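# Stand the fallen red-capped vial upright in the empty well

## Task

On the tray, the vial with the red cap has tipped over among the other vials and may be leaking. Set it upright, cap on top, in the tray's vacant well, and keep every other vial upright in its own well. Contact between this vial and the robot or the bench counts as failure; forceps are available, standing in their holder. The glass must never drop more than a few centimetres, or the task fails.

## Robot and tools

Robot: two six-joint arms, left_arm and right_arm, each with a parallel two-finger gripper. The scene frame has its origin at table-top height, midway between the nominal bases; +z is up, +x points out over the table, and left_arm sits on the +y side. Image left and right do not match arm names. Measured base positions: left_arm (-0.060, +0.438, 0) m, quat_wxyz (+1.000, 0, 0, +0.013); right_arm (-0.024, -0.323, 0) m, quat_wxyz (+1.000, 0, 0, +0.011). Each arm reports its hand pose, velocities and targets in its own base frame. Fixed cameras and the table use the scene frame. Reported hand positions can be off by a few centimetres.

Gripper geometry: fingers point along the gripper's +z axis and close along its x axis. end_effector_position is the point between the pads; the fingertips extend 17.5 mm past it. A block projects about 10 cm toward the gripper's -y side and rotates with it, so watch it near vials and the tray.

Motion numbers (used by execute_actions and move): a row holds 18 numbers, all in [-1, 1], covering both arms even if only one moves. Order: left dx, dy, dz, rx, ry, rz, left gripper position, force_limit, speed, then the same nine for the right arm. dx..rz are an offset, not a pose. They are measured from that arm's Hand target at the start of the action or move, along the arm's own base axes. Rotation (rx, ry, rz, a single rotation vector) is about the Hand target position. Scale: 1.0 = 0.6 m or 180 degrees. All six zero means go back to the current Hand target. Repeating a nonzero offset moves the arm again. Each step the controller clips commanded orientation to within 32 degrees of the measured orientation. A gripper often stops short of its Hand target; send the remaining gap as a new offset.

Gripper numbers are absolute settings. position: +1 is fully open (50 mm), about -0.65 is pads touching, -1 means close until blocked (use this to grip). force_limit: -1 ~20 N, 0 ~102 N, +1 ~185 N per pad, with the final force up to ~15 N more. speed: -1 20 mm/s, 0 85 mm/s, +1 150 mm/s. Both start at +1. A 0 is a real command, so resend the previous three numbers to leave a gripper unchanged. New force or speed only takes effect with a position change of at least 0.01. For a softer grip, open first.

execute_actions(actions, cameras): actions is a list of actions; each action is up to 15 rows, one per 1/30 s step. A short table repeats its last row to fill 15 steps. Every row is offset from the start-of-action Hand target. cameras: list of names, ["all"] or []. When omitted, images come only if actions is empty. An empty actions list also reports scene number and task.

move(target, speed, blend, stop_force, zero, blocking, cameras): straight-line paths for both arms. target is one 18-number row or up to 15 rows, all offsets from the same starting Hand targets. speed: m/s, 0.002 to 3.6, default 0.25 (turn rate up to twice that in rad/s). blend: corner rounding in m for lists, default 0 (full stop at each). stop_force: 3 to 120 N for both arms; the path ends when the wrist sensor feels that much push against the motion. Do not trust it for light or tipping objects, while turning the gripper, or when backing off a contact (omit it then). zero: with stop_force, true re-zeroes the sensor first. blocking=false returns early and cannot be combined with stop_force. Paths do not avoid obstacles; moves stop after 10 s. Avoid paths near an arm's own base. The result adds a move: line with done, off_target, moving, held or fault, plus limits=paced (pose clipped) or limits=held (steps withheld).

wait(seconds 0 to 10, cameras): arms hold their commands. stop(cameras): brakes a running move; fingers keep moving. zoom_image(camera, region [x0, y0, x1, y1] in pixels, at most 504x504) enlarges part of the latest image. Cameras: cam_head_left, cam_head_right, cam_high, cam_left_wrist, cam_right_wrist, all 672x504. zero_wrist_force(arm: left_arm or right_arm) re-zeroes that sensor. finished_scene(scene: current scene number) ends the scene irreversibly.

Results: end_effector_position (m), end_effector_quat_wxyz, velocities (m/s, rad/s), Hand target, joint positions and torques, wrist force and torque in the gripper's own axes, plus a peak reading. object_status: 0 moving, 1 blocked while opening, 2 blocked while closing (gripping), 3 reached position or pads met (likely empty). Opening in mm = (250 - position_measured) x 0.202. "within noise" means joints are still.

Avoid: dropping the vial or releasing it while it moves; knocking or pushing other vials; anything leaving the table; hard impacts; commanding past a firm contact, since the arms are stiff. Arm-to-arm contact or gripping the other arm's fingers can fail the task. Faults stop an arm for 10 s: contact torque at 141 N m (shoulder and elbow) or 26.3 N m (wrists), or about 150 N (±25) of outside force. Motors warn at 70 °C (MOTOR HOT) and lock the arm at 85 °C for 30 to 60 s or more. Loose objects may occasionally be nudged by outside disturbances.

Each tool is called after "Call:" as a command line: name --argument value for each argument, lists and objects as JSON in quotes; but a table of rows of numbers goes row by row, as --pt "numbers of a row", without its own name.

## Session

Call:
execute_actions --actions '[]'

Scene clock: 0.00 s.
left_arm: end_effector_position=(+0.4745, -0.0410, +0.2139) position_measured=3 object_status=3 end_effector_quat_wxyz=(+0.447, -0.180, +0.867, -0.126) | right_arm: end_effector_position=(+0.5488, -0.1821, +0.1234) position_measured=3 object_status=3 end_effector_quat_wxyz=(+0.286, +0.739, -0.606, +0.070)
Joint positions: left_arm=[-0.63 -1.803 2.643 -3.297 -1.119 -2.392] | right_arm=[3.278 -1.955 -1.675 -1.441 1.081 3.172]
Joint velocities: within noise
Joint torques (N m): no reading
Motor temperatures (°C): left_arm=[28 26 28 31 34 40] | right_arm=[26 27 25 39 29 30]
Wrist force (N): no reading
Wrist torque (N m): no reading
Wrist force, peak (N): no reading
Hand target: left_arm +0.4745, -0.0410, +0.2139; +0.447, -0.180, +0.867, -0.126 | right_arm +0.5488, -0.1821, +0.1234; +0.286, +0.739, -0.606, +0.070
Tool commands: left_gripper/position=+1.0 left_gripper/force_limit=+1.0 left_gripper/speed=+1.0 right_gripper/position=+1.0 right_gripper/force_limit=+1.0 right_gripper/speed=+1.0

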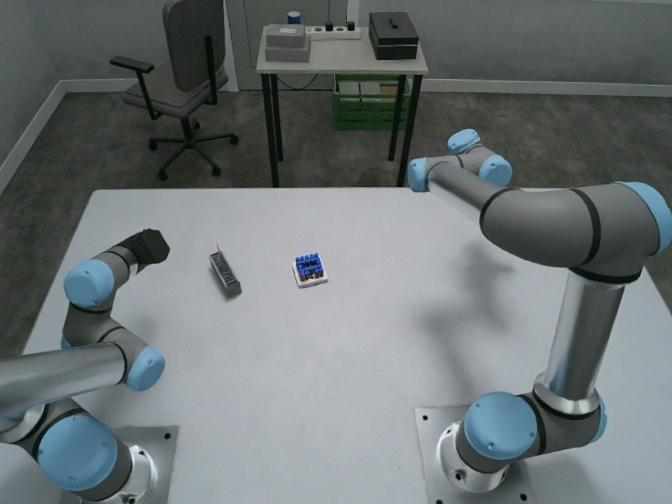

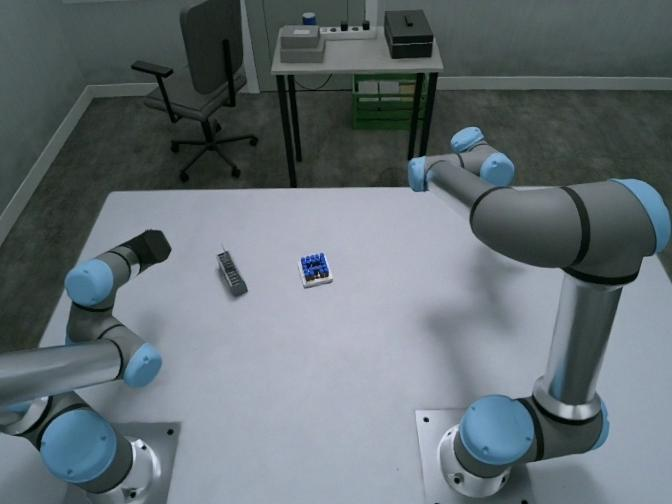

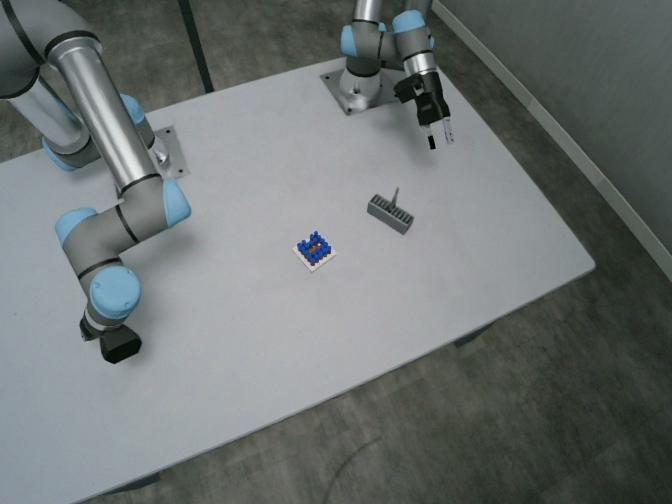

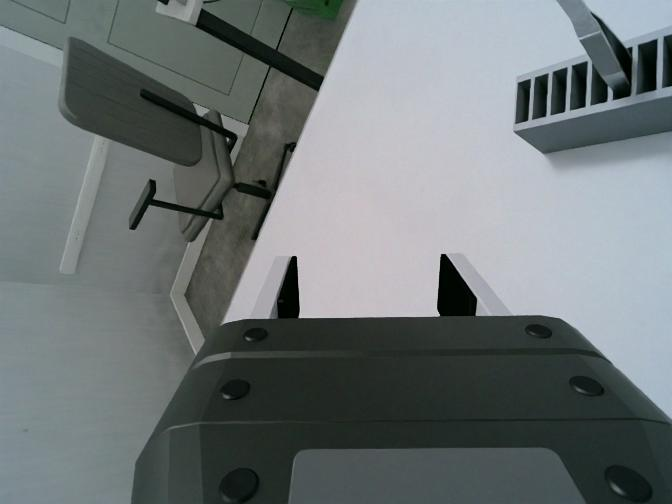

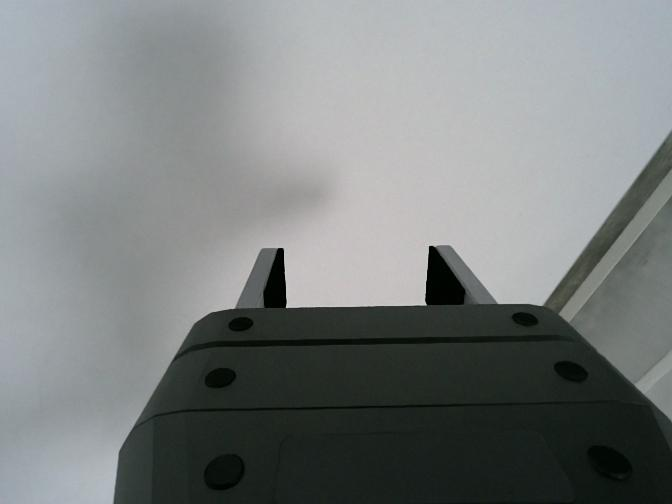

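Call:
zoom_image --camera "cam_head_left" --region '[190, 230, 340, 305]'

Call:
zoom_image --camera "cam_high" --region '[280, 175, 430, 280]'

Call:
zoom_image --camera "cam_head_right" --region '[200, 240, 340, 300]'

Scaled by 3.360.

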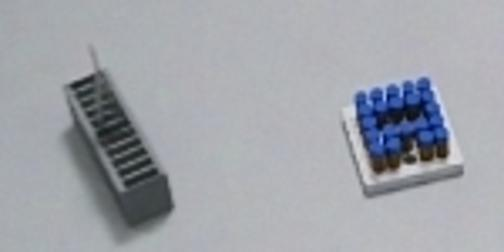

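Scaled by 3.360.

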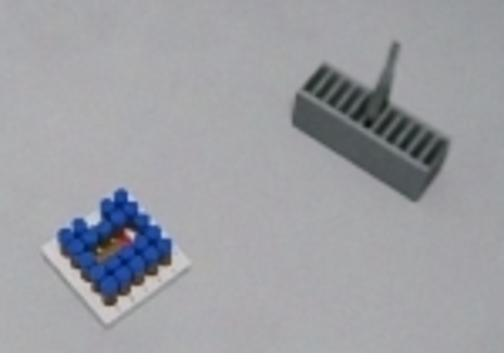

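Scaled by 3.600.

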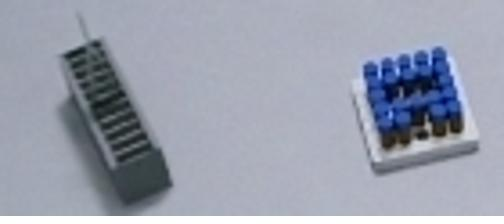

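Call:
move --target '[0.02,-0.25,0.2,-0.127,0.292,0.28,1,1,1,0,0,0,0,0,0,1,1,1]' --cameras '["cam_left_wrist"]'

Scene clock: 32.17 s.
left_arm: end_effector_position=(+0.4865, -0.1910, +0.3339) position_measured=3 object_status=3 end_effector_quat_wxyz=(+0.001, -0.631, +0.775, -0.001) | right_arm: end_effector_position=(+0.5488, -0.1821, +0.1234) position_measured=3 object_status=3 end_effector_quat_wxyz=(+0.286, +0.739, -0.606, +0.070)
Joint positions: left_arm=[-0.633 -1.54 1.526 -1.559 -1.57 -3.57] | right_arm=[3.278 -1.955 -1.675 -1.441 1.081 3.172]
Joint torques (N m): left_arm=[10.18 -18.73 -37.29 -1.02 -2.74 -2.37] | right_arm=[-1.49 39.61 22.27 2.29 -1.17 -0.03]
Wrist force (N): left_arm=[-0.8 -1.1 -0.2] | right_arm=[0.2 -0.1 0.0]
Wrist torque (N m): left_arm=[-0.27 0.21 -0.03] | right_arm=[-0.01 -0.03 0.00]
Wrist force, peak (N): left_arm=[-1.5 -1.3 -0.4] | right_arm=[0.2 -0.2 -0.2]
Hand target: left_arm +0.4865, -0.1910, +0.3339; +0.001, -0.632, +0.775, -0.001 | right_arm +0.5488, -0.1821, +0.1234; +0.286, +0.739, -0.606, +0.070
Off the commanded pose: left_arm 0.000 m, 0 deg | right_arm 0.000 m, 0 deg.
move: done
Images, in order (width x height): cam_left_wrist 672x504.

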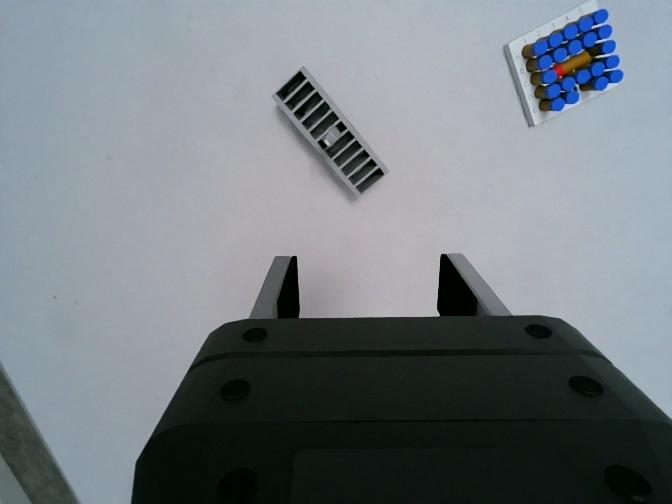

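Call:
zoom_image --camera "cam_left_wrist" --region '[270, 60, 400, 200]'

Call:
zoom_image --camera "cam_left_wrist" --region '[500, 0, 640, 140]'

Scaled by 3.600.

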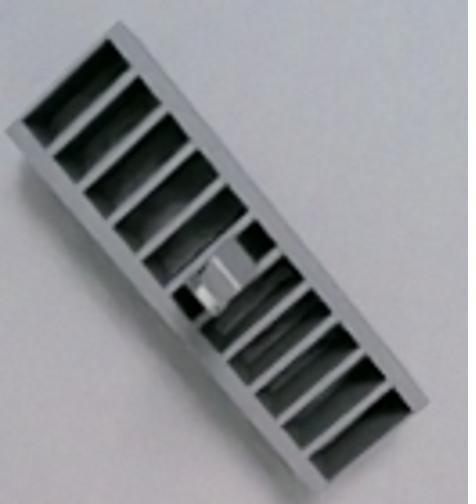

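Scaled by 3.600.

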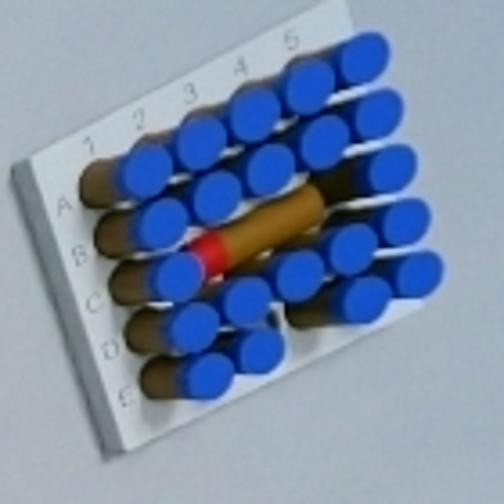

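Call:
move --target '[0.085,0.0133,-0.14,0,0,0.2044,1,1,1,0,0,0,0,0,0,1,1,1]' --cameras '["cam_left_wrist"]'

Call:
zoom_image --camera "cam_left_wrist" --region '[220, 150, 470, 320]'

Scene clock: 56.77 s.
left_arm: end_effector_position=(+0.5374, -0.1831, +0.2499) position_measured=3 object_status=3 end_effector_quat_wxyz=(-0.001, +0.844, -0.537, +0.001) | right_arm: end_effector_position=(+0.5488, -0.1821, +0.1234) position_measured=3 object_status=3 end_effector_quat_wxyz=(+0.286, +0.739, -0.606, +0.070)
Joint positions: left_arm=[-0.566 -1.414 1.602 -1.76 -1.569 -4.146] | right_arm=[3.278 -1.955 -1.675 -1.441 1.081 3.172]
Joint torques (N m): left_arm=[9.78 -24.2 -10.83 -5.41 2.91 -2.22] | right_arm=[0.73 40.26 23.67 2.08 -1.26 -0.08]
Wrist force (N): left_arm=[-0.7 -1.2 -0.3] | right_arm=[0.0 -0.1 -0.1]
Wrist torque (N m): left_arm=[-0.29 0.19 -0.05] | right_arm=[-0.02 0.00 0.00]
Wrist force, peak (N): left_arm=[-1.4 -1.2 -0.2] | right_arm=[0.1 -0.3 -0.3]
Hand target: left_arm +0.5375, -0.1831, +0.2499; -0.001, +0.844, -0.536, +0.001 | right_arm +0.5488, -0.1821, +0.1234; +0.286, +0.739, -0.606, +0.070
Off the commanded pose: left_arm 0.000 m, 0 deg | right_arm 0.000 m, 0 deg.
move: done
Images, in order (width x height): cam_left_wrist 672x504.

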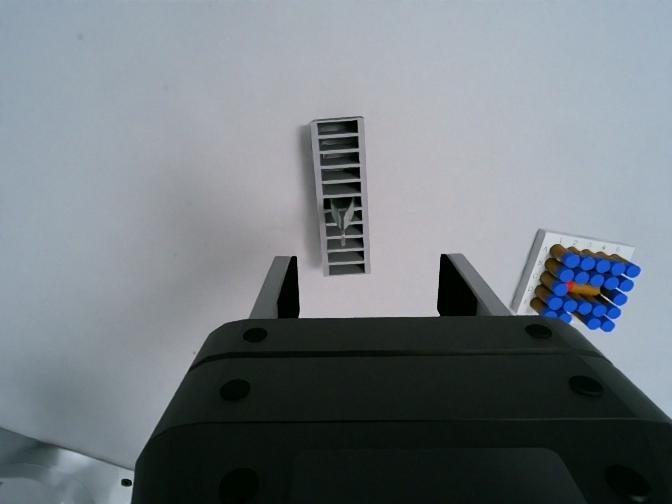

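Scaled by 2.016.

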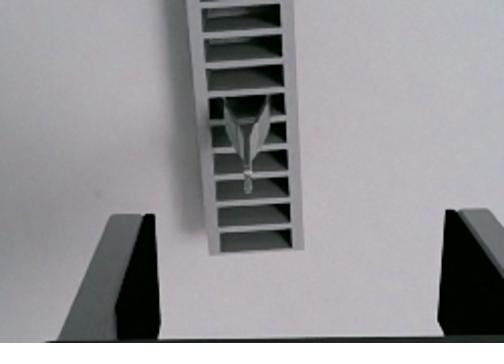

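Call:
zoom_image --camera "cam_left_wrist" --region '[305, 170, 385, 260]'

Scaled by 5.600.

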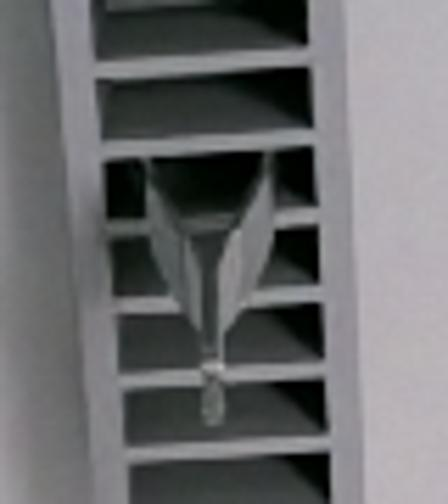

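Call:
move --target '[-0.0075,0.0105,-0.09,0,0,0,1,1,1,0,0,0,0,0,0,1,1,1]' --cameras '["cam_left_wrist"]'

Scene clock: 77.63 s.
left_arm: end_effector_position=(+0.5330, -0.1768, +0.1959) position_measured=3 object_status=3 end_effector_quat_wxyz=(-0.001, +0.844, -0.536, +0.001) | right_arm: end_effector_position=(+0.5488, -0.1821, +0.1234) position_measured=3 object_status=3 end_effector_quat_wxyz=(+0.286, +0.739, -0.606, +0.070)
Joint positions: left_arm=[-0.561 -1.396 1.723 -1.899 -1.569 -4.141] | right_arm=[3.278 -1.955 -1.675 -1.441 1.081 3.172]
Joint torques (N m): left_arm=[11.49 -22.48 -11.07 -5.24 -1.14 2.52] | right_arm=[-0.36 40.67 22.85 1.91 -1.23 0.01]
Wrist force (N): left_arm=[-0.9 -1.3 -0.7] | right_arm=[0.0 0.0 0.0]
Wrist torque (N m): left_arm=[-0.31 0.22 -0.11] | right_arm=[-0.01 0.00 0.00]
Wrist force, peak (N): left_arm=[-0.6 -1.5 -1.5] | right_arm=[-0.2 -0.3 0.0]
Hand target: left_arm +0.5330, -0.1768, +0.1959; -0.001, +0.844, -0.536, +0.001 | right_arm +0.5488, -0.1821, +0.1234; +0.286, +0.739, -0.606, +0.070
Off the commanded pose: left_arm 0.000 m, 0 deg | right_arm 0.000 m, 0 deg.
move: done
Images, in order (width x height): cam_left_wrist 672x504.

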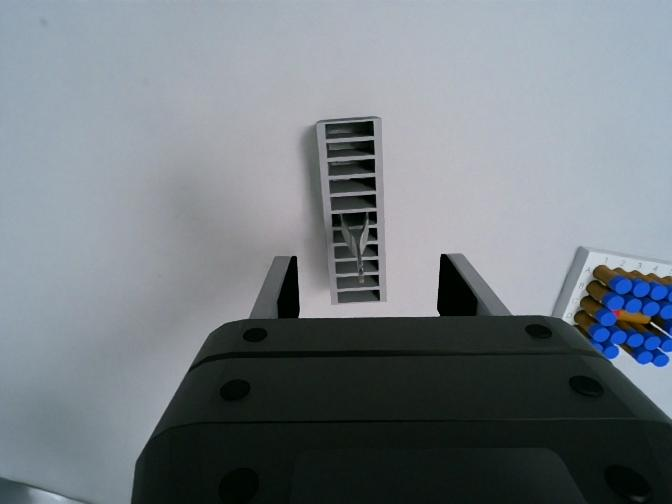

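Call:
move --pt "-0.0075 -0.0017 0 0 0 0 1 1 1 0 0 0 0 0 0 1 1 1" --pt "-0.0075 -0.0017 -0.133 0 0 0 1 1 1 0 0 0 0 0 0 1 1 1" --speed 0.1 --stop_force 8 --cameras '["cam_left_wrist"]'

Call:
zoom_image --camera "cam_left_wrist" --region '[270, 150, 470, 320]'

Scene clock: 86.70 s.
left_arm: end_effector_position=(+0.5284, -0.1778, +0.1161) position_measured=3 object_status=3 end_effector_quat_wxyz=(-0.001, +0.844, -0.536, +0.001) | right_arm: end_effector_position=(+0.5488, -0.1821, +0.1234) position_measured=3 object_status=3 end_effector_quat_wxyz=(+0.286, +0.739, -0.606, +0.070)
Joint positions: left_arm=[-0.567 -1.324 1.858 -2.106 -1.569 -4.147] | right_arm=[3.278 -1.955 -1.675 -1.441 1.081 3.172]
Joint torques (N m): left_arm=[6.08 -24.14 -9.73 -5.55 1.8 2.53] | right_arm=[0.49 39.45 22.29 1.99 -1.24 0.16]
Wrist force (N): left_arm=[-1.0 -1.3 -0.4] | right_arm=[0.0 0.0 -0.2]
Wrist torque (N m): left_arm=[-0.29 0.25 -0.06] | right_arm=[-0.01 0.01 0.00]
Wrist force, peak (N): left_arm=[-1.2 -2.2 -0.5] | right_arm=[-0.1 -0.2 -0.3]
Hand target: left_arm +0.5285, -0.1778, +0.1161; -0.001, +0.844, -0.536, +0.001 | right_arm +0.5488, -0.1821, +0.1234; +0.286, +0.739, -0.606, +0.070
Off the commanded pose: left_arm 0.000 m, 0 deg | right_arm 0.000 m, 0 deg.
move: done
Images, in order (width x height): cam_left_wrist 672x504.

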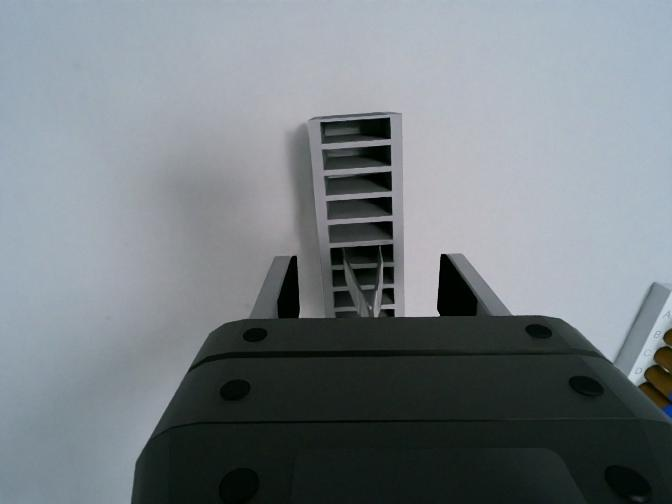

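Scaled by 2.520.

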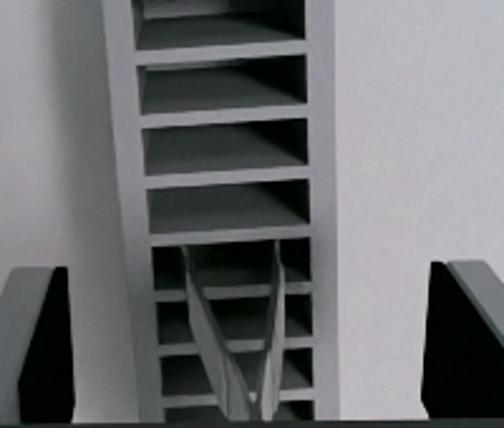

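Call:
move --target '[-0.0045,-0.0022,0,0,0,0,1,-1,-1,0,0,0,0,0,0,1,1,1]' --speed 0.05

Call:
move --target '[0,0,0,0,0,0,-0.4,-1,-1,0,0,0,0,0,0,1,1,1]' --cameras '["cam_left_wrist"]'

Call:
zoom_image --camera "cam_left_wrist" --region '[270, 150, 470, 320]'

Scene clock: 92.93 s.
left_arm: end_effector_position=(+0.5258, -0.1791, +0.1161) position_measured=3 object_status=3 end_effector_quat_wxyz=(-0.001, +0.844, -0.536, +0.001) | right_arm: end_effector_position=(+0.5488, -0.1821, +0.1234) position_measured=3 object_status=3 end_effector_quat_wxyz=(+0.286, +0.739, -0.606, +0.070)
Joint positions: left_arm=[-0.571 -1.329 1.864 -2.107 -1.569 -4.151] | right_arm=[3.278 -1.955 -1.675 -1.441 1.081 3.172]
Joint torques (N m): left_arm=[-9.32 -41.05 -7.59 -5.58 2.24 -2.43] | right_arm=[0.21 39.95 22.4 2 -1.27 -0.05]
Wrist force (N): left_arm=[-1.1 -1.2 -0.6] | right_arm=[-0.1 0.0 -0.2]
Wrist torque (N m): left_arm=[-0.27 0.26 -0.06] | right_arm=[-0.01 0.02 0.00]
Wrist force, peak (N): left_arm=[-1.3 -1.3 -0.5] | right_arm=[0.1 -0.3 0.2]
Hand target: left_arm +0.5258, -0.1791, +0.1161; -0.001, +0.844, -0.536, +0.001 | right_arm +0.5488, -0.1821, +0.1234; +0.286, +0.739, -0.606, +0.070
Off the commanded pose: left_arm 0.000 m, 0 deg | right_arm 0.000 m, 0 deg.
move: done

Scene clock: 95.30 s.
left_arm: end_effector_position=(+0.5258, -0.1791, +0.1161) position_measured=212 object_status=3 end_effector_quat_wxyz=(-0.001, +0.844, -0.536, +0.001) | right_arm: end_effector_position=(+0.5488, -0.1821, +0.1234) position_measured=3 object_status=3 end_effector_quat_wxyz=(+0.286, +0.739, -0.606, +0.070)
Joint positions: left_arm=[-0.571 -1.329 1.864 -2.107 -1.569 -4.151] | right_arm=[3.278 -1.955 -1.675 -1.441 1.081 3.172]
Joint torques (N m): left_arm=[-13.09 -38.46 -8.96 -5.17 2.17 -2.39] | right_arm=[-0.74 40.02 23.35 1.73 -1.14 -0.05]
Wrist force (N): left_arm=[-0.9 -0.9 -1.2] | right_arm=[0.0 0.0 0.1]
Wrist torque (N m): left_arm=[-0.25 0.24 -0.06] | right_arm=[-0.01 0.00 0.00]
Wrist force, peak (N): left_arm=[-1.1 -1.2 -1.5] | right_arm=[0.0 -0.3 0.0]
Hand target: left_arm +0.5258, -0.1791, +0.1161; -0.001, +0.844, -0.536, +0.001 | right_arm +0.5488, -0.1821, +0.1234; +0.286, +0.739, -0.606, +0.070
Off the commanded pose: left_arm 0.000 m, 0 deg | right_arm 0.000 m, 0 deg.
move: done
Images, in order (width x height): cam_left_wrist 672x504.

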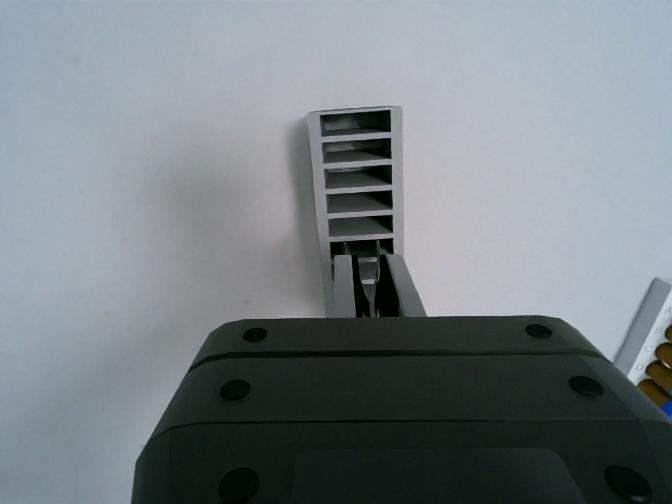

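Scaled by 2.520.

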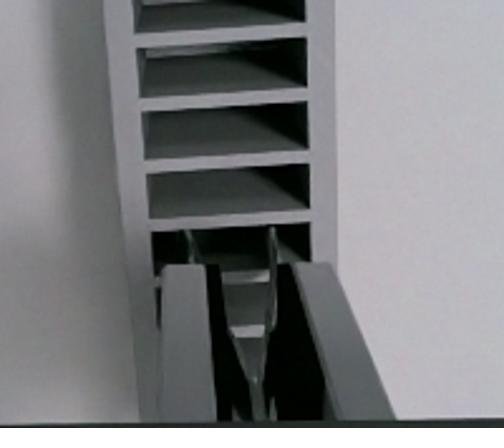

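Call:
move --target '[0,0,0,0,0,0,-0.44,-1,-1,0,0,0,0,0,0,1,1,1]'

Call:
move --target '[0,0,0.18,0,0,0,-0.44,-1,-1,0,0,0,0,0,0,1,1,1]' --speed 0.08 --cameras '["cam_left_wrist"]'

Call:
zoom_image --camera "cam_left_wrist" --region '[270, 130, 470, 320]'

Scene clock: 107.30 s.
left_arm: end_effector_position=(+0.5258, -0.1791, +0.1161) position_measured=219 object_status=3 end_effector_quat_wxyz=(-0.001, +0.844, -0.536, +0.001) | right_arm: end_effector_position=(+0.5488, -0.1821, +0.1234) position_measured=3 object_status=3 end_effector_quat_wxyz=(+0.286, +0.739, -0.606, +0.070)
Joint positions: left_arm=[-0.571 -1.329 1.864 -2.107 -1.569 -4.151] | right_arm=[3.278 -1.955 -1.675 -1.441 1.081 3.172]
Joint torques (N m): left_arm=[-9.63 -33.16 -9.23 -4.43 2.34 -2.39] | right_arm=[-0.66 40.77 24.12 1.86 -0.99 -0.21]
Wrist force (N): left_arm=[-0.8 -1.1 -3.4] | right_arm=[0.0 -0.1 0.0]
Wrist torque (N m): left_arm=[-0.29 0.26 -0.06] | right_arm=[-0.02 0.00 0.01]
Wrist force, peak (N): left_arm=[-1.1 -1.1 -4.2] | right_arm=[0.0 -0.2 0.2]
Hand target: left_arm +0.5258, -0.1791, +0.1161; -0.001, +0.844, -0.536, +0.001 | right_arm +0.5488, -0.1821, +0.1234; +0.286, +0.739, -0.606, +0.070
Off the commanded pose: left_arm 0.000 m, 0 deg | right_arm 0.000 m, 0 deg.
move: done

Scene clock: 109.13 s.
left_arm: end_effector_position=(+0.5258, -0.1791, +0.2240) position_measured=219 object_status=3 end_effector_quat_wxyz=(-0.001, +0.844, -0.536, +0.001) | right_arm: end_effector_position=(+0.5488, -0.1821, +0.1234) position_measured=3 object_status=3 end_effector_quat_wxyz=(+0.286, +0.739, -0.606, +0.070)
Joint positions: left_arm=[-0.571 -1.429 1.688 -1.83 -1.569 -4.151] | right_arm=[3.278 -1.955 -1.675 -1.441 1.081 3.172]
Joint torques (N m): left_arm=[1.37 -37.68 -37.94 -1.05 1.55 0.59] | right_arm=[-1.63 40.46 22.68 1.69 -1.22 -0.05]
Wrist force (N): left_arm=[-0.8 -1.3 -0.2] | right_arm=[-0.2 -0.1 0.2]
Wrist torque (N m): left_arm=[-0.28 0.23 -0.06] | right_arm=[-0.02 0.03 0.00]
Wrist force, peak (N): left_arm=[-1.2 -1.3 -4.2] | right_arm=[-0.2 -0.2 -0.1]
Hand target: left_arm +0.5258, -0.1791, +0.2241; -0.001, +0.844, -0.536, +0.001 | right_arm +0.5488, -0.1821, +0.1234; +0.286, +0.739, -0.606, +0.070
Off the commanded pose: left_arm 0.000 m, 0 deg | right_arm 0.000 m, 0 deg.
move: done
Images, in order (width x height): cam_left_wrist 672x504.

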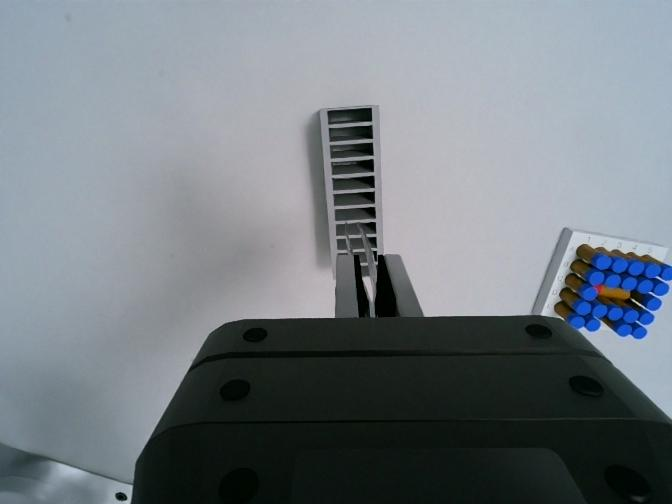

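Scaled by 2.520.

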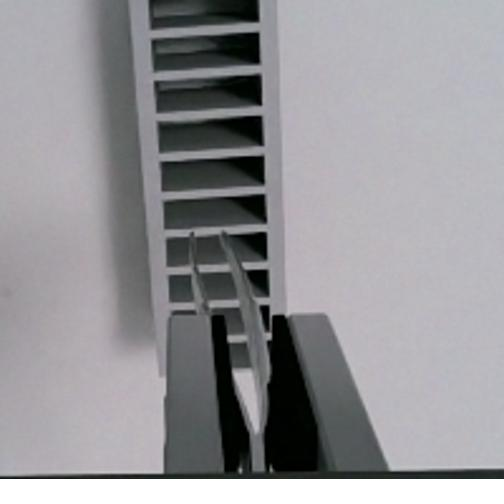

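Call:
move --pt "0.034 -0.25 0.05 -0.154 0.072 0.4335 -0.44 -1 -1 0 0 0 0 0 0 1 1 1" --pt "0.034 -0.326 -0.06 -0.154 0.072 0.4335 -0.44 -1 -1 0 0 0 0 0 0 1 1 1" --cameras '["cam_left_wrist"]'

Call:
zoom_image --camera "cam_left_wrist" --region '[260, 120, 440, 300]'

Scene clock: 157.73 s.
left_arm: end_effector_position=(+0.5461, -0.3746, +0.1881) position_measured=219 object_status=3 end_effector_quat_wxyz=(+0.241, +0.962, +0.126, +0.031) | right_arm: end_effector_position=(+0.5488, -0.1821, +0.1234) position_measured=3 object_status=3 end_effector_quat_wxyz=(+0.286, +0.739, -0.606, +0.070)
Joint positions: left_arm=[-0.696 -1.27 1.78 -2.492 -1.847 -5.726] | right_arm=[3.278 -1.955 -1.675 -1.441 1.081 3.172]
Joint torques (N m): left_arm=[-13.8 -28.73 -35.55 -5.63 2.02 -2.58] | right_arm=[-0.43 40.26 22.51 1.79 -1.25 -0.14]
Wrist force (N): left_arm=[-0.5 -1.5 0.0] | right_arm=[0.0 0.0 -0.1]
Wrist torque (N m): left_arm=[-0.38 0.18 0.03] | right_arm=[-0.01 0.01 0.00]
Wrist force, peak (N): left_arm=[0.2 -2.1 -2.3] | right_arm=[0.2 -0.2 -0.1]
Hand target: left_arm +0.5462, -0.3747, +0.1881; +0.241, +0.962, +0.126, +0.031 | right_arm +0.5488, -0.1821, +0.1234; +0.286, +0.739, -0.606, +0.070
Off the commanded pose: left_arm 0.000 m, 0 deg | right_arm 0.000 m, 0 deg.
move: done
Images, in order (width x height): cam_left_wrist 672x504.

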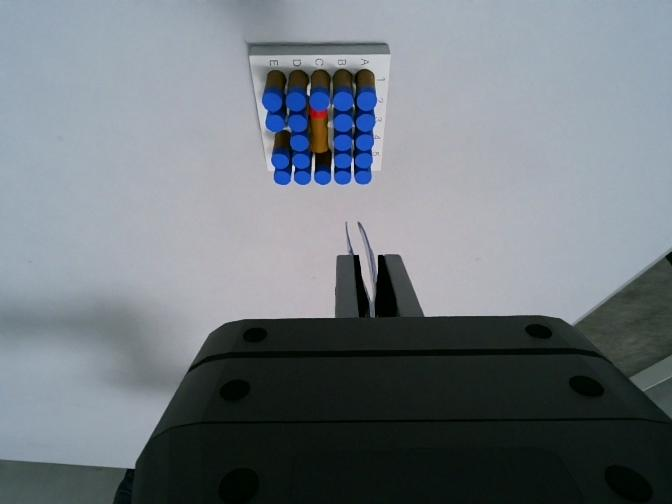

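Scaled by 2.800.

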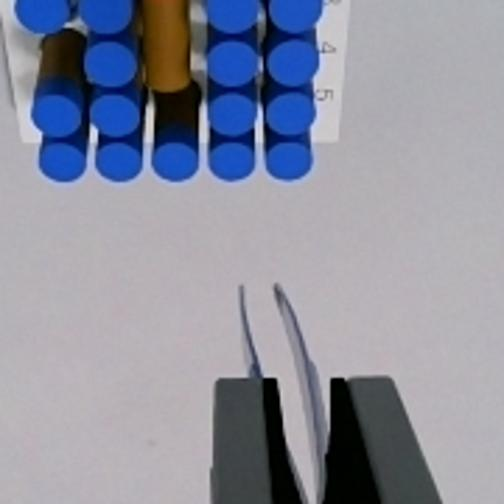

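Call:
move --target '[-0.037,0.025,-0.03,0,0,0,-0.4,-1,-1,0,0,0,0,0,0,1,1,1]' --speed 0.1 --cameras '["cam_left_wrist"]'

Call:
zoom_image --camera "cam_left_wrist" --region '[260, 100, 440, 280]'

Scene clock: 175.97 s.
left_arm: end_effector_position=(+0.5240, -0.3597, +0.1701) position_measured=212 object_status=3 end_effector_quat_wxyz=(+0.241, +0.962, +0.126, +0.031) | right_arm: end_effector_position=(+0.5488, -0.1821, +0.1234) position_measured=3 object_status=3 end_effector_quat_wxyz=(+0.286, +0.739, -0.606, +0.070)
Joint positions: left_arm=[-0.701 -1.304 1.88 -2.56 -1.844 -5.731] | right_arm=[3.278 -1.955 -1.675 -1.441 1.081 3.172]
Joint torques (N m): left_arm=[-12.81 -41.99 -11.68 -6.18 1.85 -2.6] | right_arm=[-0.77 41.29 24.07 1.47 -1.44 -0.08]
Wrist force (N): left_arm=[-0.3 -1.8 0.0] | right_arm=[0.1 -0.1 0.0]
Wrist torque (N m): left_arm=[-0.42 0.15 -0.02] | right_arm=[-0.02 -0.01 0.00]
Wrist force, peak (N): left_arm=[-0.8 -2.3 0.2] | right_arm=[-0.1 -0.4 0.1]
Hand target: left_arm +0.5240, -0.3597, +0.1701; +0.241, +0.962, +0.126, +0.031 | right_arm +0.5488, -0.1821, +0.1234; +0.286, +0.739, -0.606, +0.070
Off the commanded pose: left_arm 0.000 m, 0 deg | right_arm 0.000 m, 0 deg.
move: done
Images, in order (width x height): cam_left_wrist 672x504.

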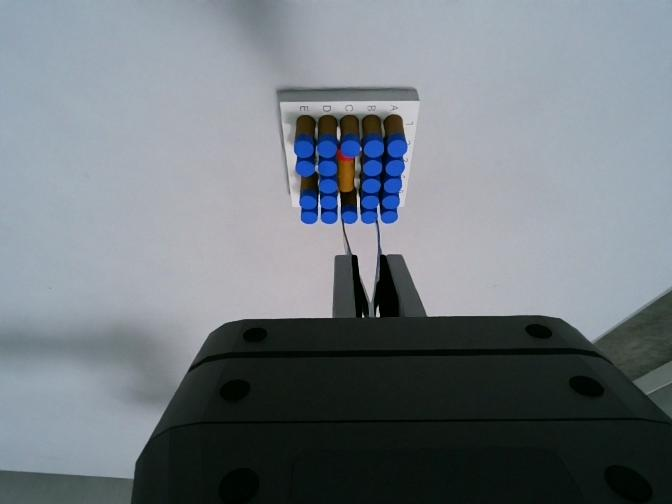

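Scaled by 2.800.

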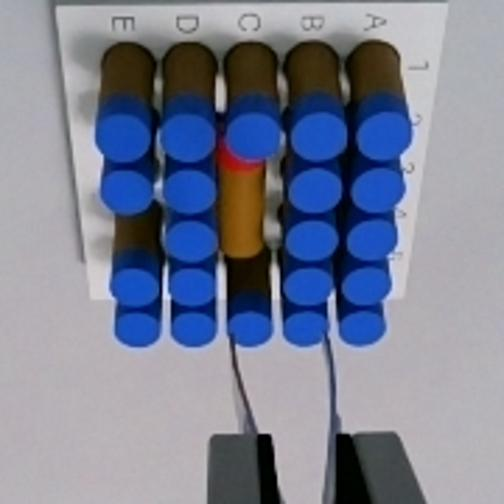

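Call:
move --pt "0 0 0 0 0 0 -0.41 -1 -1 0 0 0.3 0.2335 -0.052 0.349 1 1 1" --pt "0 0 0 0 0 0 -0.41 -1 -1 0.255 0.3 0.3 0.467 -0.104 0.6975 1 1 1" --pt "0 0 0 0 0 0 -0.41 -1 -1 0.255 0.593 0.288 0.467 -0.104 0.6975 1 1 1" --speed 0.5 --blend 0.03 --cameras '["cam_left_wrist","cam_right_wrist"]'

Scene clock: 201.80 s.
left_arm: end_effector_position=(+0.5240, -0.3597, +0.1701) position_measured=214 object_status=3 end_effector_quat_wxyz=(+0.241, +0.962, +0.126, +0.031) | right_arm: end_effector_position=(+0.7018, +0.1737, +0.2962) position_measured=3 object_status=3 end_effector_quat_wxyz=(-0.456, +0.807, +0.374, +0.009)
Joint positions: left_arm=[-0.701 -1.304 1.88 -2.56 -1.844 -5.731] | right_arm=[3.288 -2.32 -0.8 -1.945 2.47 0.677]
Joint torques (N m): left_arm=[-12.5 -41.08 -9.4 -6.14 1.72 -2.25] | right_arm=[8.69 70.84 17.8 4.81 4.35 1.97]
Wrist force (N): left_arm=[-0.4 -1.8 0.0] | right_arm=[1.3 0.3 -0.7]
Wrist torque (N m): left_arm=[-0.44 0.17 -0.01] | right_arm=[0.09 -0.23 0.12]
Wrist force, peak (N): left_arm=[-0.4 -2.0 0.1] | right_arm=[3.0 -0.8 1.7]
Hand target: left_arm +0.5240, -0.3597, +0.1701; +0.241, +0.962, +0.126, +0.031 | right_arm +0.7018, +0.1737, +0.2962; -0.456, +0.807, +0.374, +0.009
Off the commanded pose: left_arm 0.000 m, 0 deg | right_arm 0.000 m, 0 deg.
move: done; blend cut to 0 m at target 1
Images, in order (width x height): cam_left_wrist 672x504, cam_right_wrist 672x504.

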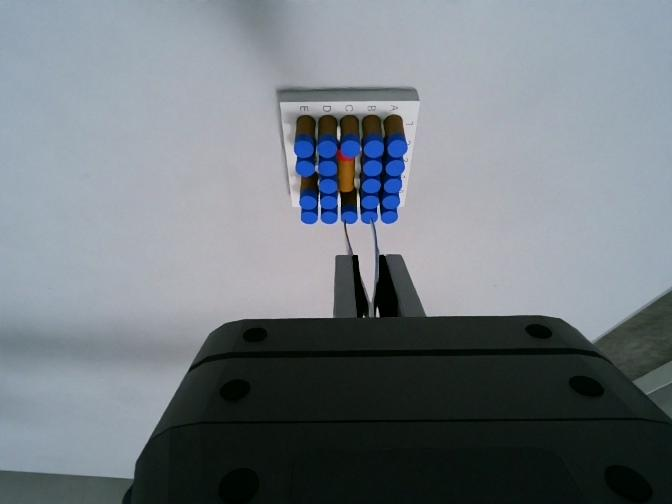

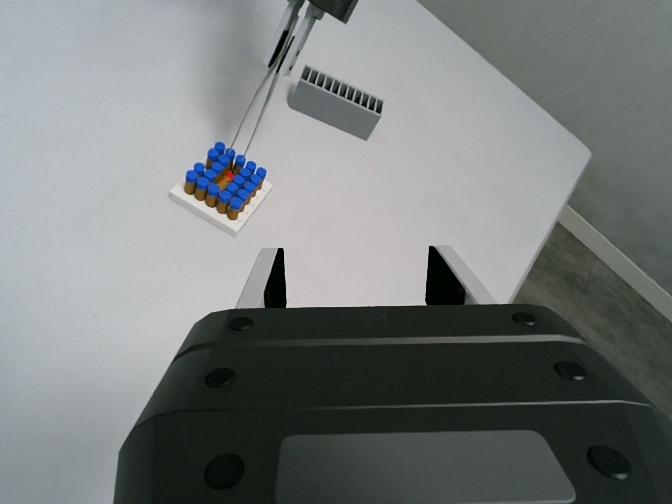

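Call:
zoom_image --camera "cam_right_wrist" --region '[160, 60, 340, 240]'

Scaled by 2.800.

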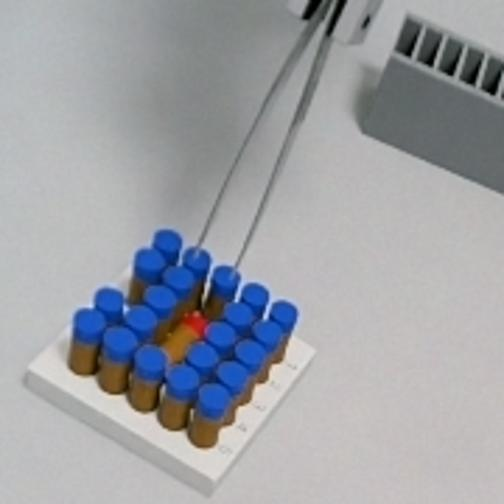

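Call:
move --target '[-0.01,-0.0026,-0.04,0,0,0,-0.41,-1,-1,0,0,0,0,0,0,1,1,1]' --speed 0.1 --cameras '["cam_left_wrist","cam_right_wrist"]'

Call:
zoom_image --camera "cam_right_wrist" --region '[160, 120, 280, 240]'

Call:
zoom_image --camera "cam_left_wrist" --region '[270, 110, 430, 270]'

Scene clock: 210.87 s.
left_arm: end_effector_position=(+0.5180, -0.3612, +0.1462) position_measured=214 object_status=3 end_effector_quat_wxyz=(+0.241, +0.962, +0.126, +0.031) | right_arm: end_effector_position=(+0.7018, +0.1737, +0.2962) position_measured=3 object_status=3 end_effector_quat_wxyz=(-0.456, +0.807, +0.374, +0.009)
Joint positions: left_arm=[-0.711 -1.279 1.921 -2.629 -1.841 -5.74] | right_arm=[3.288 -2.32 -0.8 -1.945 2.47 0.677]
Joint torques (N m): left_arm=[-13.1 -25.89 -9.22 -6.24 1.79 -2.74] | right_arm=[8.05 71.7 16.68 4.81 4.45 2.24]
Wrist force (N): left_arm=[-0.2 -1.9 0.2] | right_arm=[1.0 0.4 -0.7]
Wrist torque (N m): left_arm=[-0.45 0.11 -0.03] | right_arm=[0.10 -0.19 0.12]
Wrist force, peak (N): left_arm=[-0.4 -2.0 0.1] | right_arm=[1.4 0.4 -0.8]
Hand target: left_arm +0.5180, -0.3613, +0.1461; +0.241, +0.962, +0.126, +0.031 | right_arm +0.7018, +0.1737, +0.2962; -0.456, +0.807, +0.374, +0.009
Off the commanded pose: left_arm 0.000 m, 0 deg | right_arm 0.000 m, 0 deg.
move: done
Images, in order (width x height): cam_left_wrist 672x504, cam_right_wrist 672x504.

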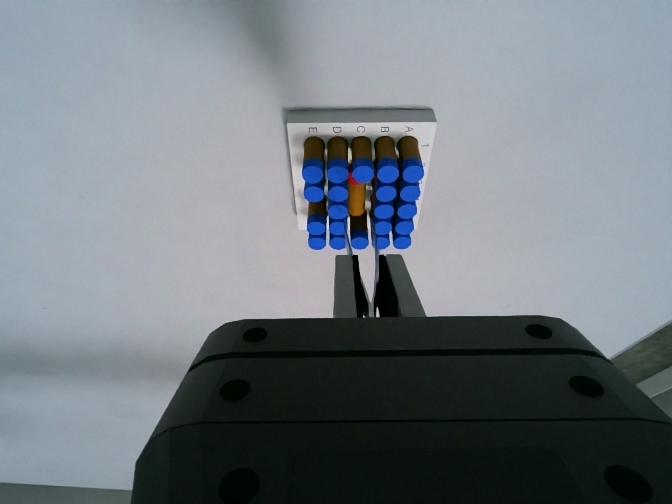

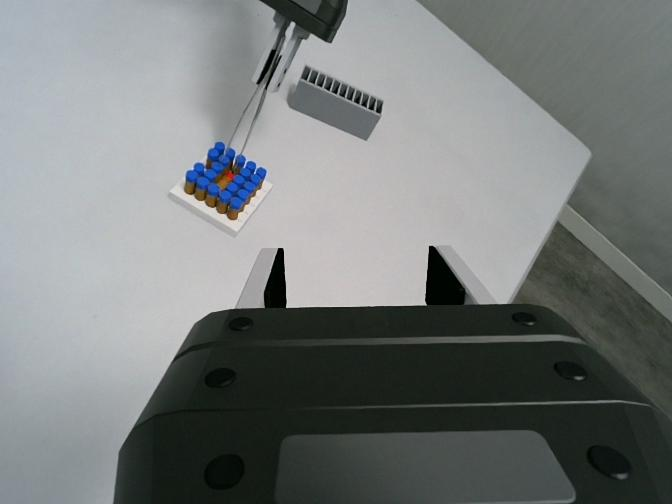

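Scaled by 4.200.

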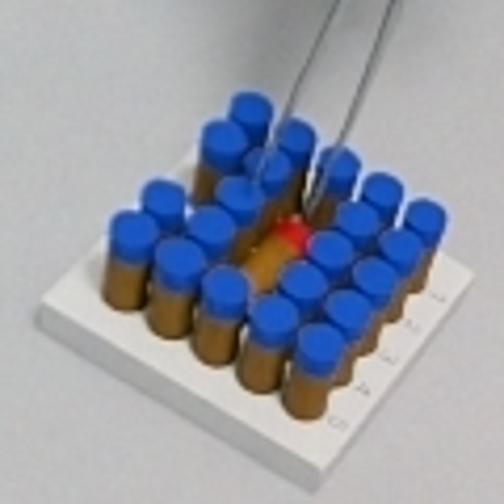

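Scaled by 3.150.

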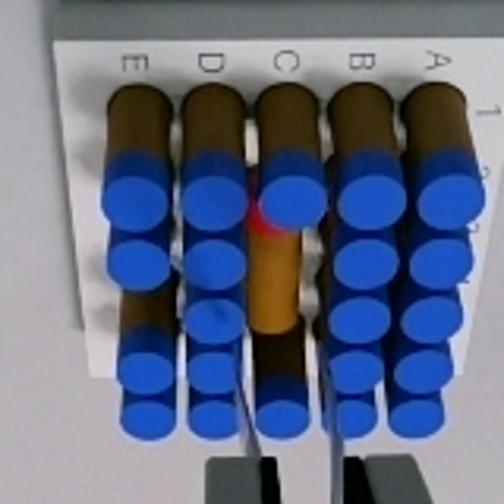

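Call:
move --pt "-0.0034 0.0129 0 0 0 0 -0.41 -1 -1 0 0 0 0 0 0 1 1 1" --pt "-0.0034 0.0129 -0.027 0 0 0 -0.41 -1 -1 0 0 0 0 0 0 1 1 1" --speed 0.03 --stop_force 3 --cameras '["cam_left_wrist","cam_right_wrist"]'

Call:
zoom_image --camera "cam_right_wrist" --region '[160, 120, 280, 240]'

Call:
zoom_image --camera "cam_left_wrist" --region '[290, 130, 430, 270]'

Scene clock: 237.23 s.
left_arm: end_effector_position=(+0.5159, -0.3535, +0.1299) position_measured=214 object_status=3 end_effector_quat_wxyz=(+0.241, +0.962, +0.126, +0.031) | right_arm: end_effector_position=(+0.7018, +0.1737, +0.2962) position_measured=3 object_status=3 end_effector_quat_wxyz=(-0.456, +0.807, +0.374, +0.009)
Joint positions: left_arm=[-0.702 -1.265 1.954 -2.673 -1.844 -5.732] | right_arm=[3.288 -2.32 -0.8 -1.945 2.47 0.677]
Joint torques (N m): left_arm=[10.87 -26.86 -8.77 -6.1 -3.21 0.65] | right_arm=[7.78 70.34 18.51 4.6 4.22 2.03]
Wrist force (N): left_arm=[-0.5 -1.6 -0.2] | right_arm=[1.2 0.4 -0.8]
Wrist torque (N m): left_arm=[-0.41 0.16 -0.09] | right_arm=[0.12 -0.21 0.12]
Wrist force, peak (N): left_arm=[-0.5 -1.8 -0.6] | right_arm=[1.3 0.6 -0.8]
Hand target: left_arm +0.5159, -0.3535, +0.1299; +0.241, +0.962, +0.126, +0.031 | right_arm +0.7018, +0.1737, +0.2962; -0.456, +0.807, +0.374, +0.009
Off the commanded pose: left_arm 0.000 m, 0 deg | right_arm 0.000 m, 0 deg.
move: done
Images, in order (width x height): cam_left_wrist 672x504, cam_right_wrist 672x504.

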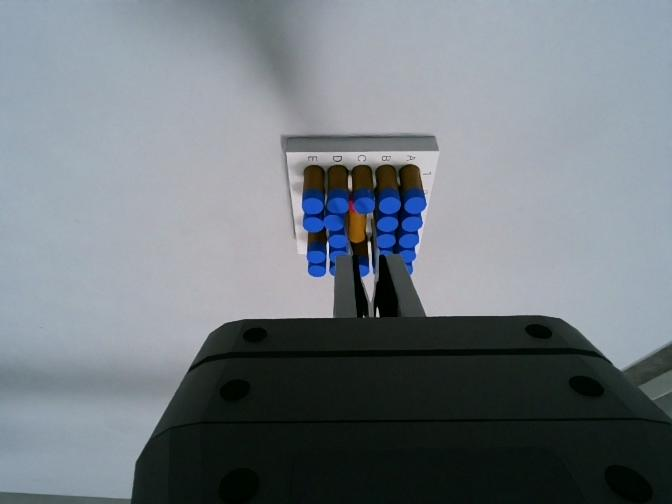

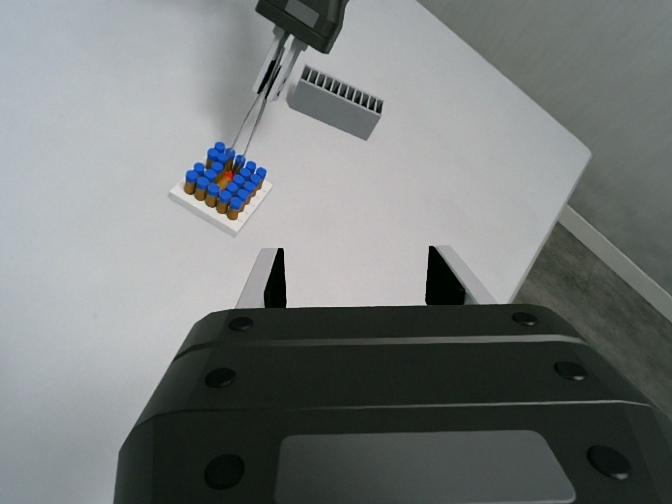

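Scaled by 4.200.

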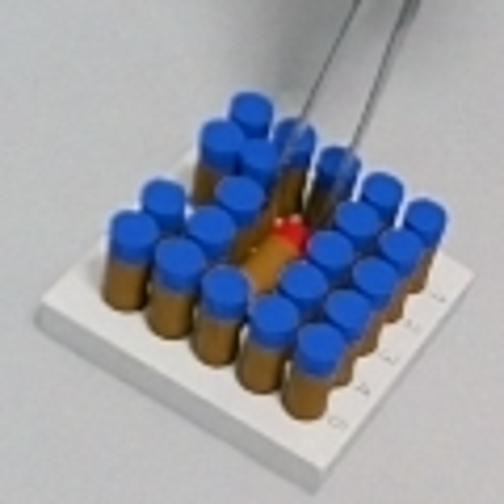

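Scaled by 3.600.

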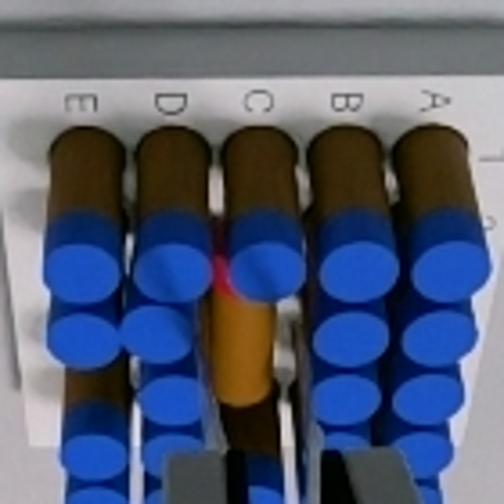

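Call:
move --target '[0.001,0.0003,0,0,0,0,-0.42,-1,-1,0,0,0,0,0,0,1,1,1]' --speed 0.03 --cameras '["cam_left_wrist","cam_right_wrist"]'

Call:
zoom_image --camera "cam_right_wrist" --region '[190, 130, 270, 210]'

Call:
zoom_image --camera "cam_left_wrist" --region '[290, 130, 430, 270]'

Scene clock: 246.57 s.
left_arm: end_effector_position=(+0.5165, -0.3533, +0.1299) position_measured=215 object_status=3 end_effector_quat_wxyz=(+0.241, +0.962, +0.126, +0.031) | right_arm: end_effector_position=(+0.7018, +0.1737, +0.2962) position_measured=3 object_status=3 end_effector_quat_wxyz=(-0.456, +0.807, +0.374, +0.009)
Joint positions: left_arm=[-0.701 -1.264 1.953 -2.672 -1.845 -5.731] | right_arm=[3.288 -2.32 -0.8 -1.945 2.47 0.677]
Joint torques (N m): left_arm=[10.53 -24.54 -32.54 -1.61 -3.39 2.68] | right_arm=[6.88 71.68 16.55 4.7 4.4 1.99]
Wrist force (N): left_arm=[-0.3 -1.7 0.0] | right_arm=[1.3 0.2 -0.9]
Wrist torque (N m): left_arm=[-0.42 0.14 -0.09] | right_arm=[0.08 -0.23 0.12]
Wrist force, peak (N): left_arm=[-0.5 -1.8 -0.1] | right_arm=[1.3 0.5 -1.0]
Hand target: left_arm +0.5165, -0.3533, +0.1299; +0.241, +0.962, +0.126, +0.031 | right_arm +0.7018, +0.1737, +0.2962; -0.456, +0.807, +0.374, +0.009
Off the commanded pose: left_arm 0.000 m, 0 deg | right_arm 0.000 m, 0 deg.
move: done
Images, in order (width x height): cam_left_wrist 672x504, cam_right_wrist 672x504.

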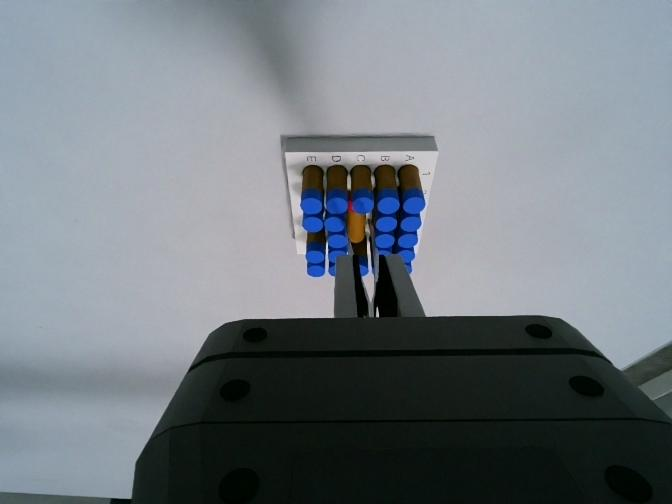

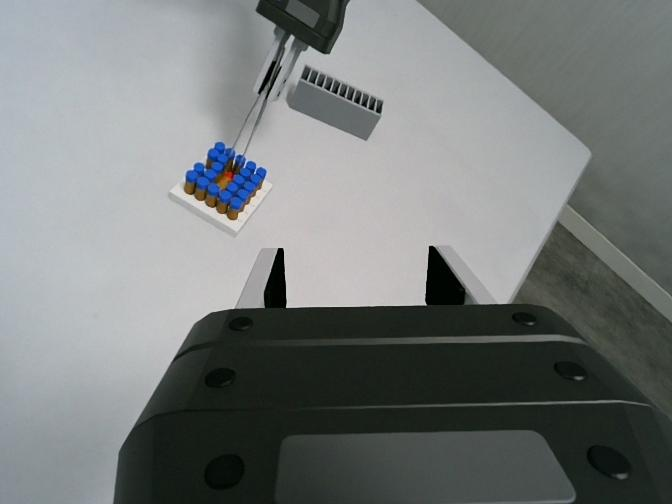

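Scaled by 6.300.

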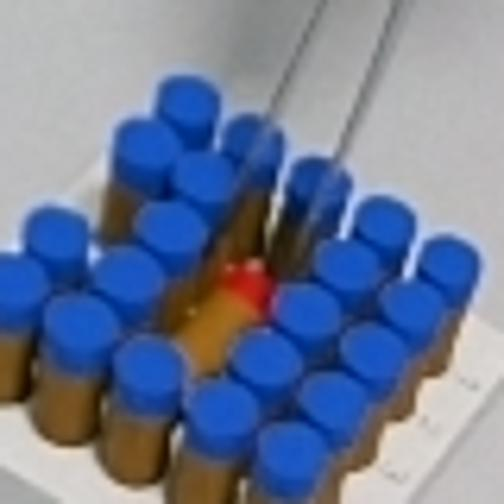

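Scaled by 3.600.

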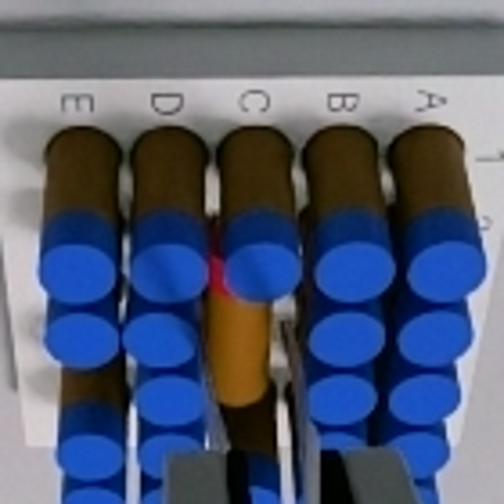

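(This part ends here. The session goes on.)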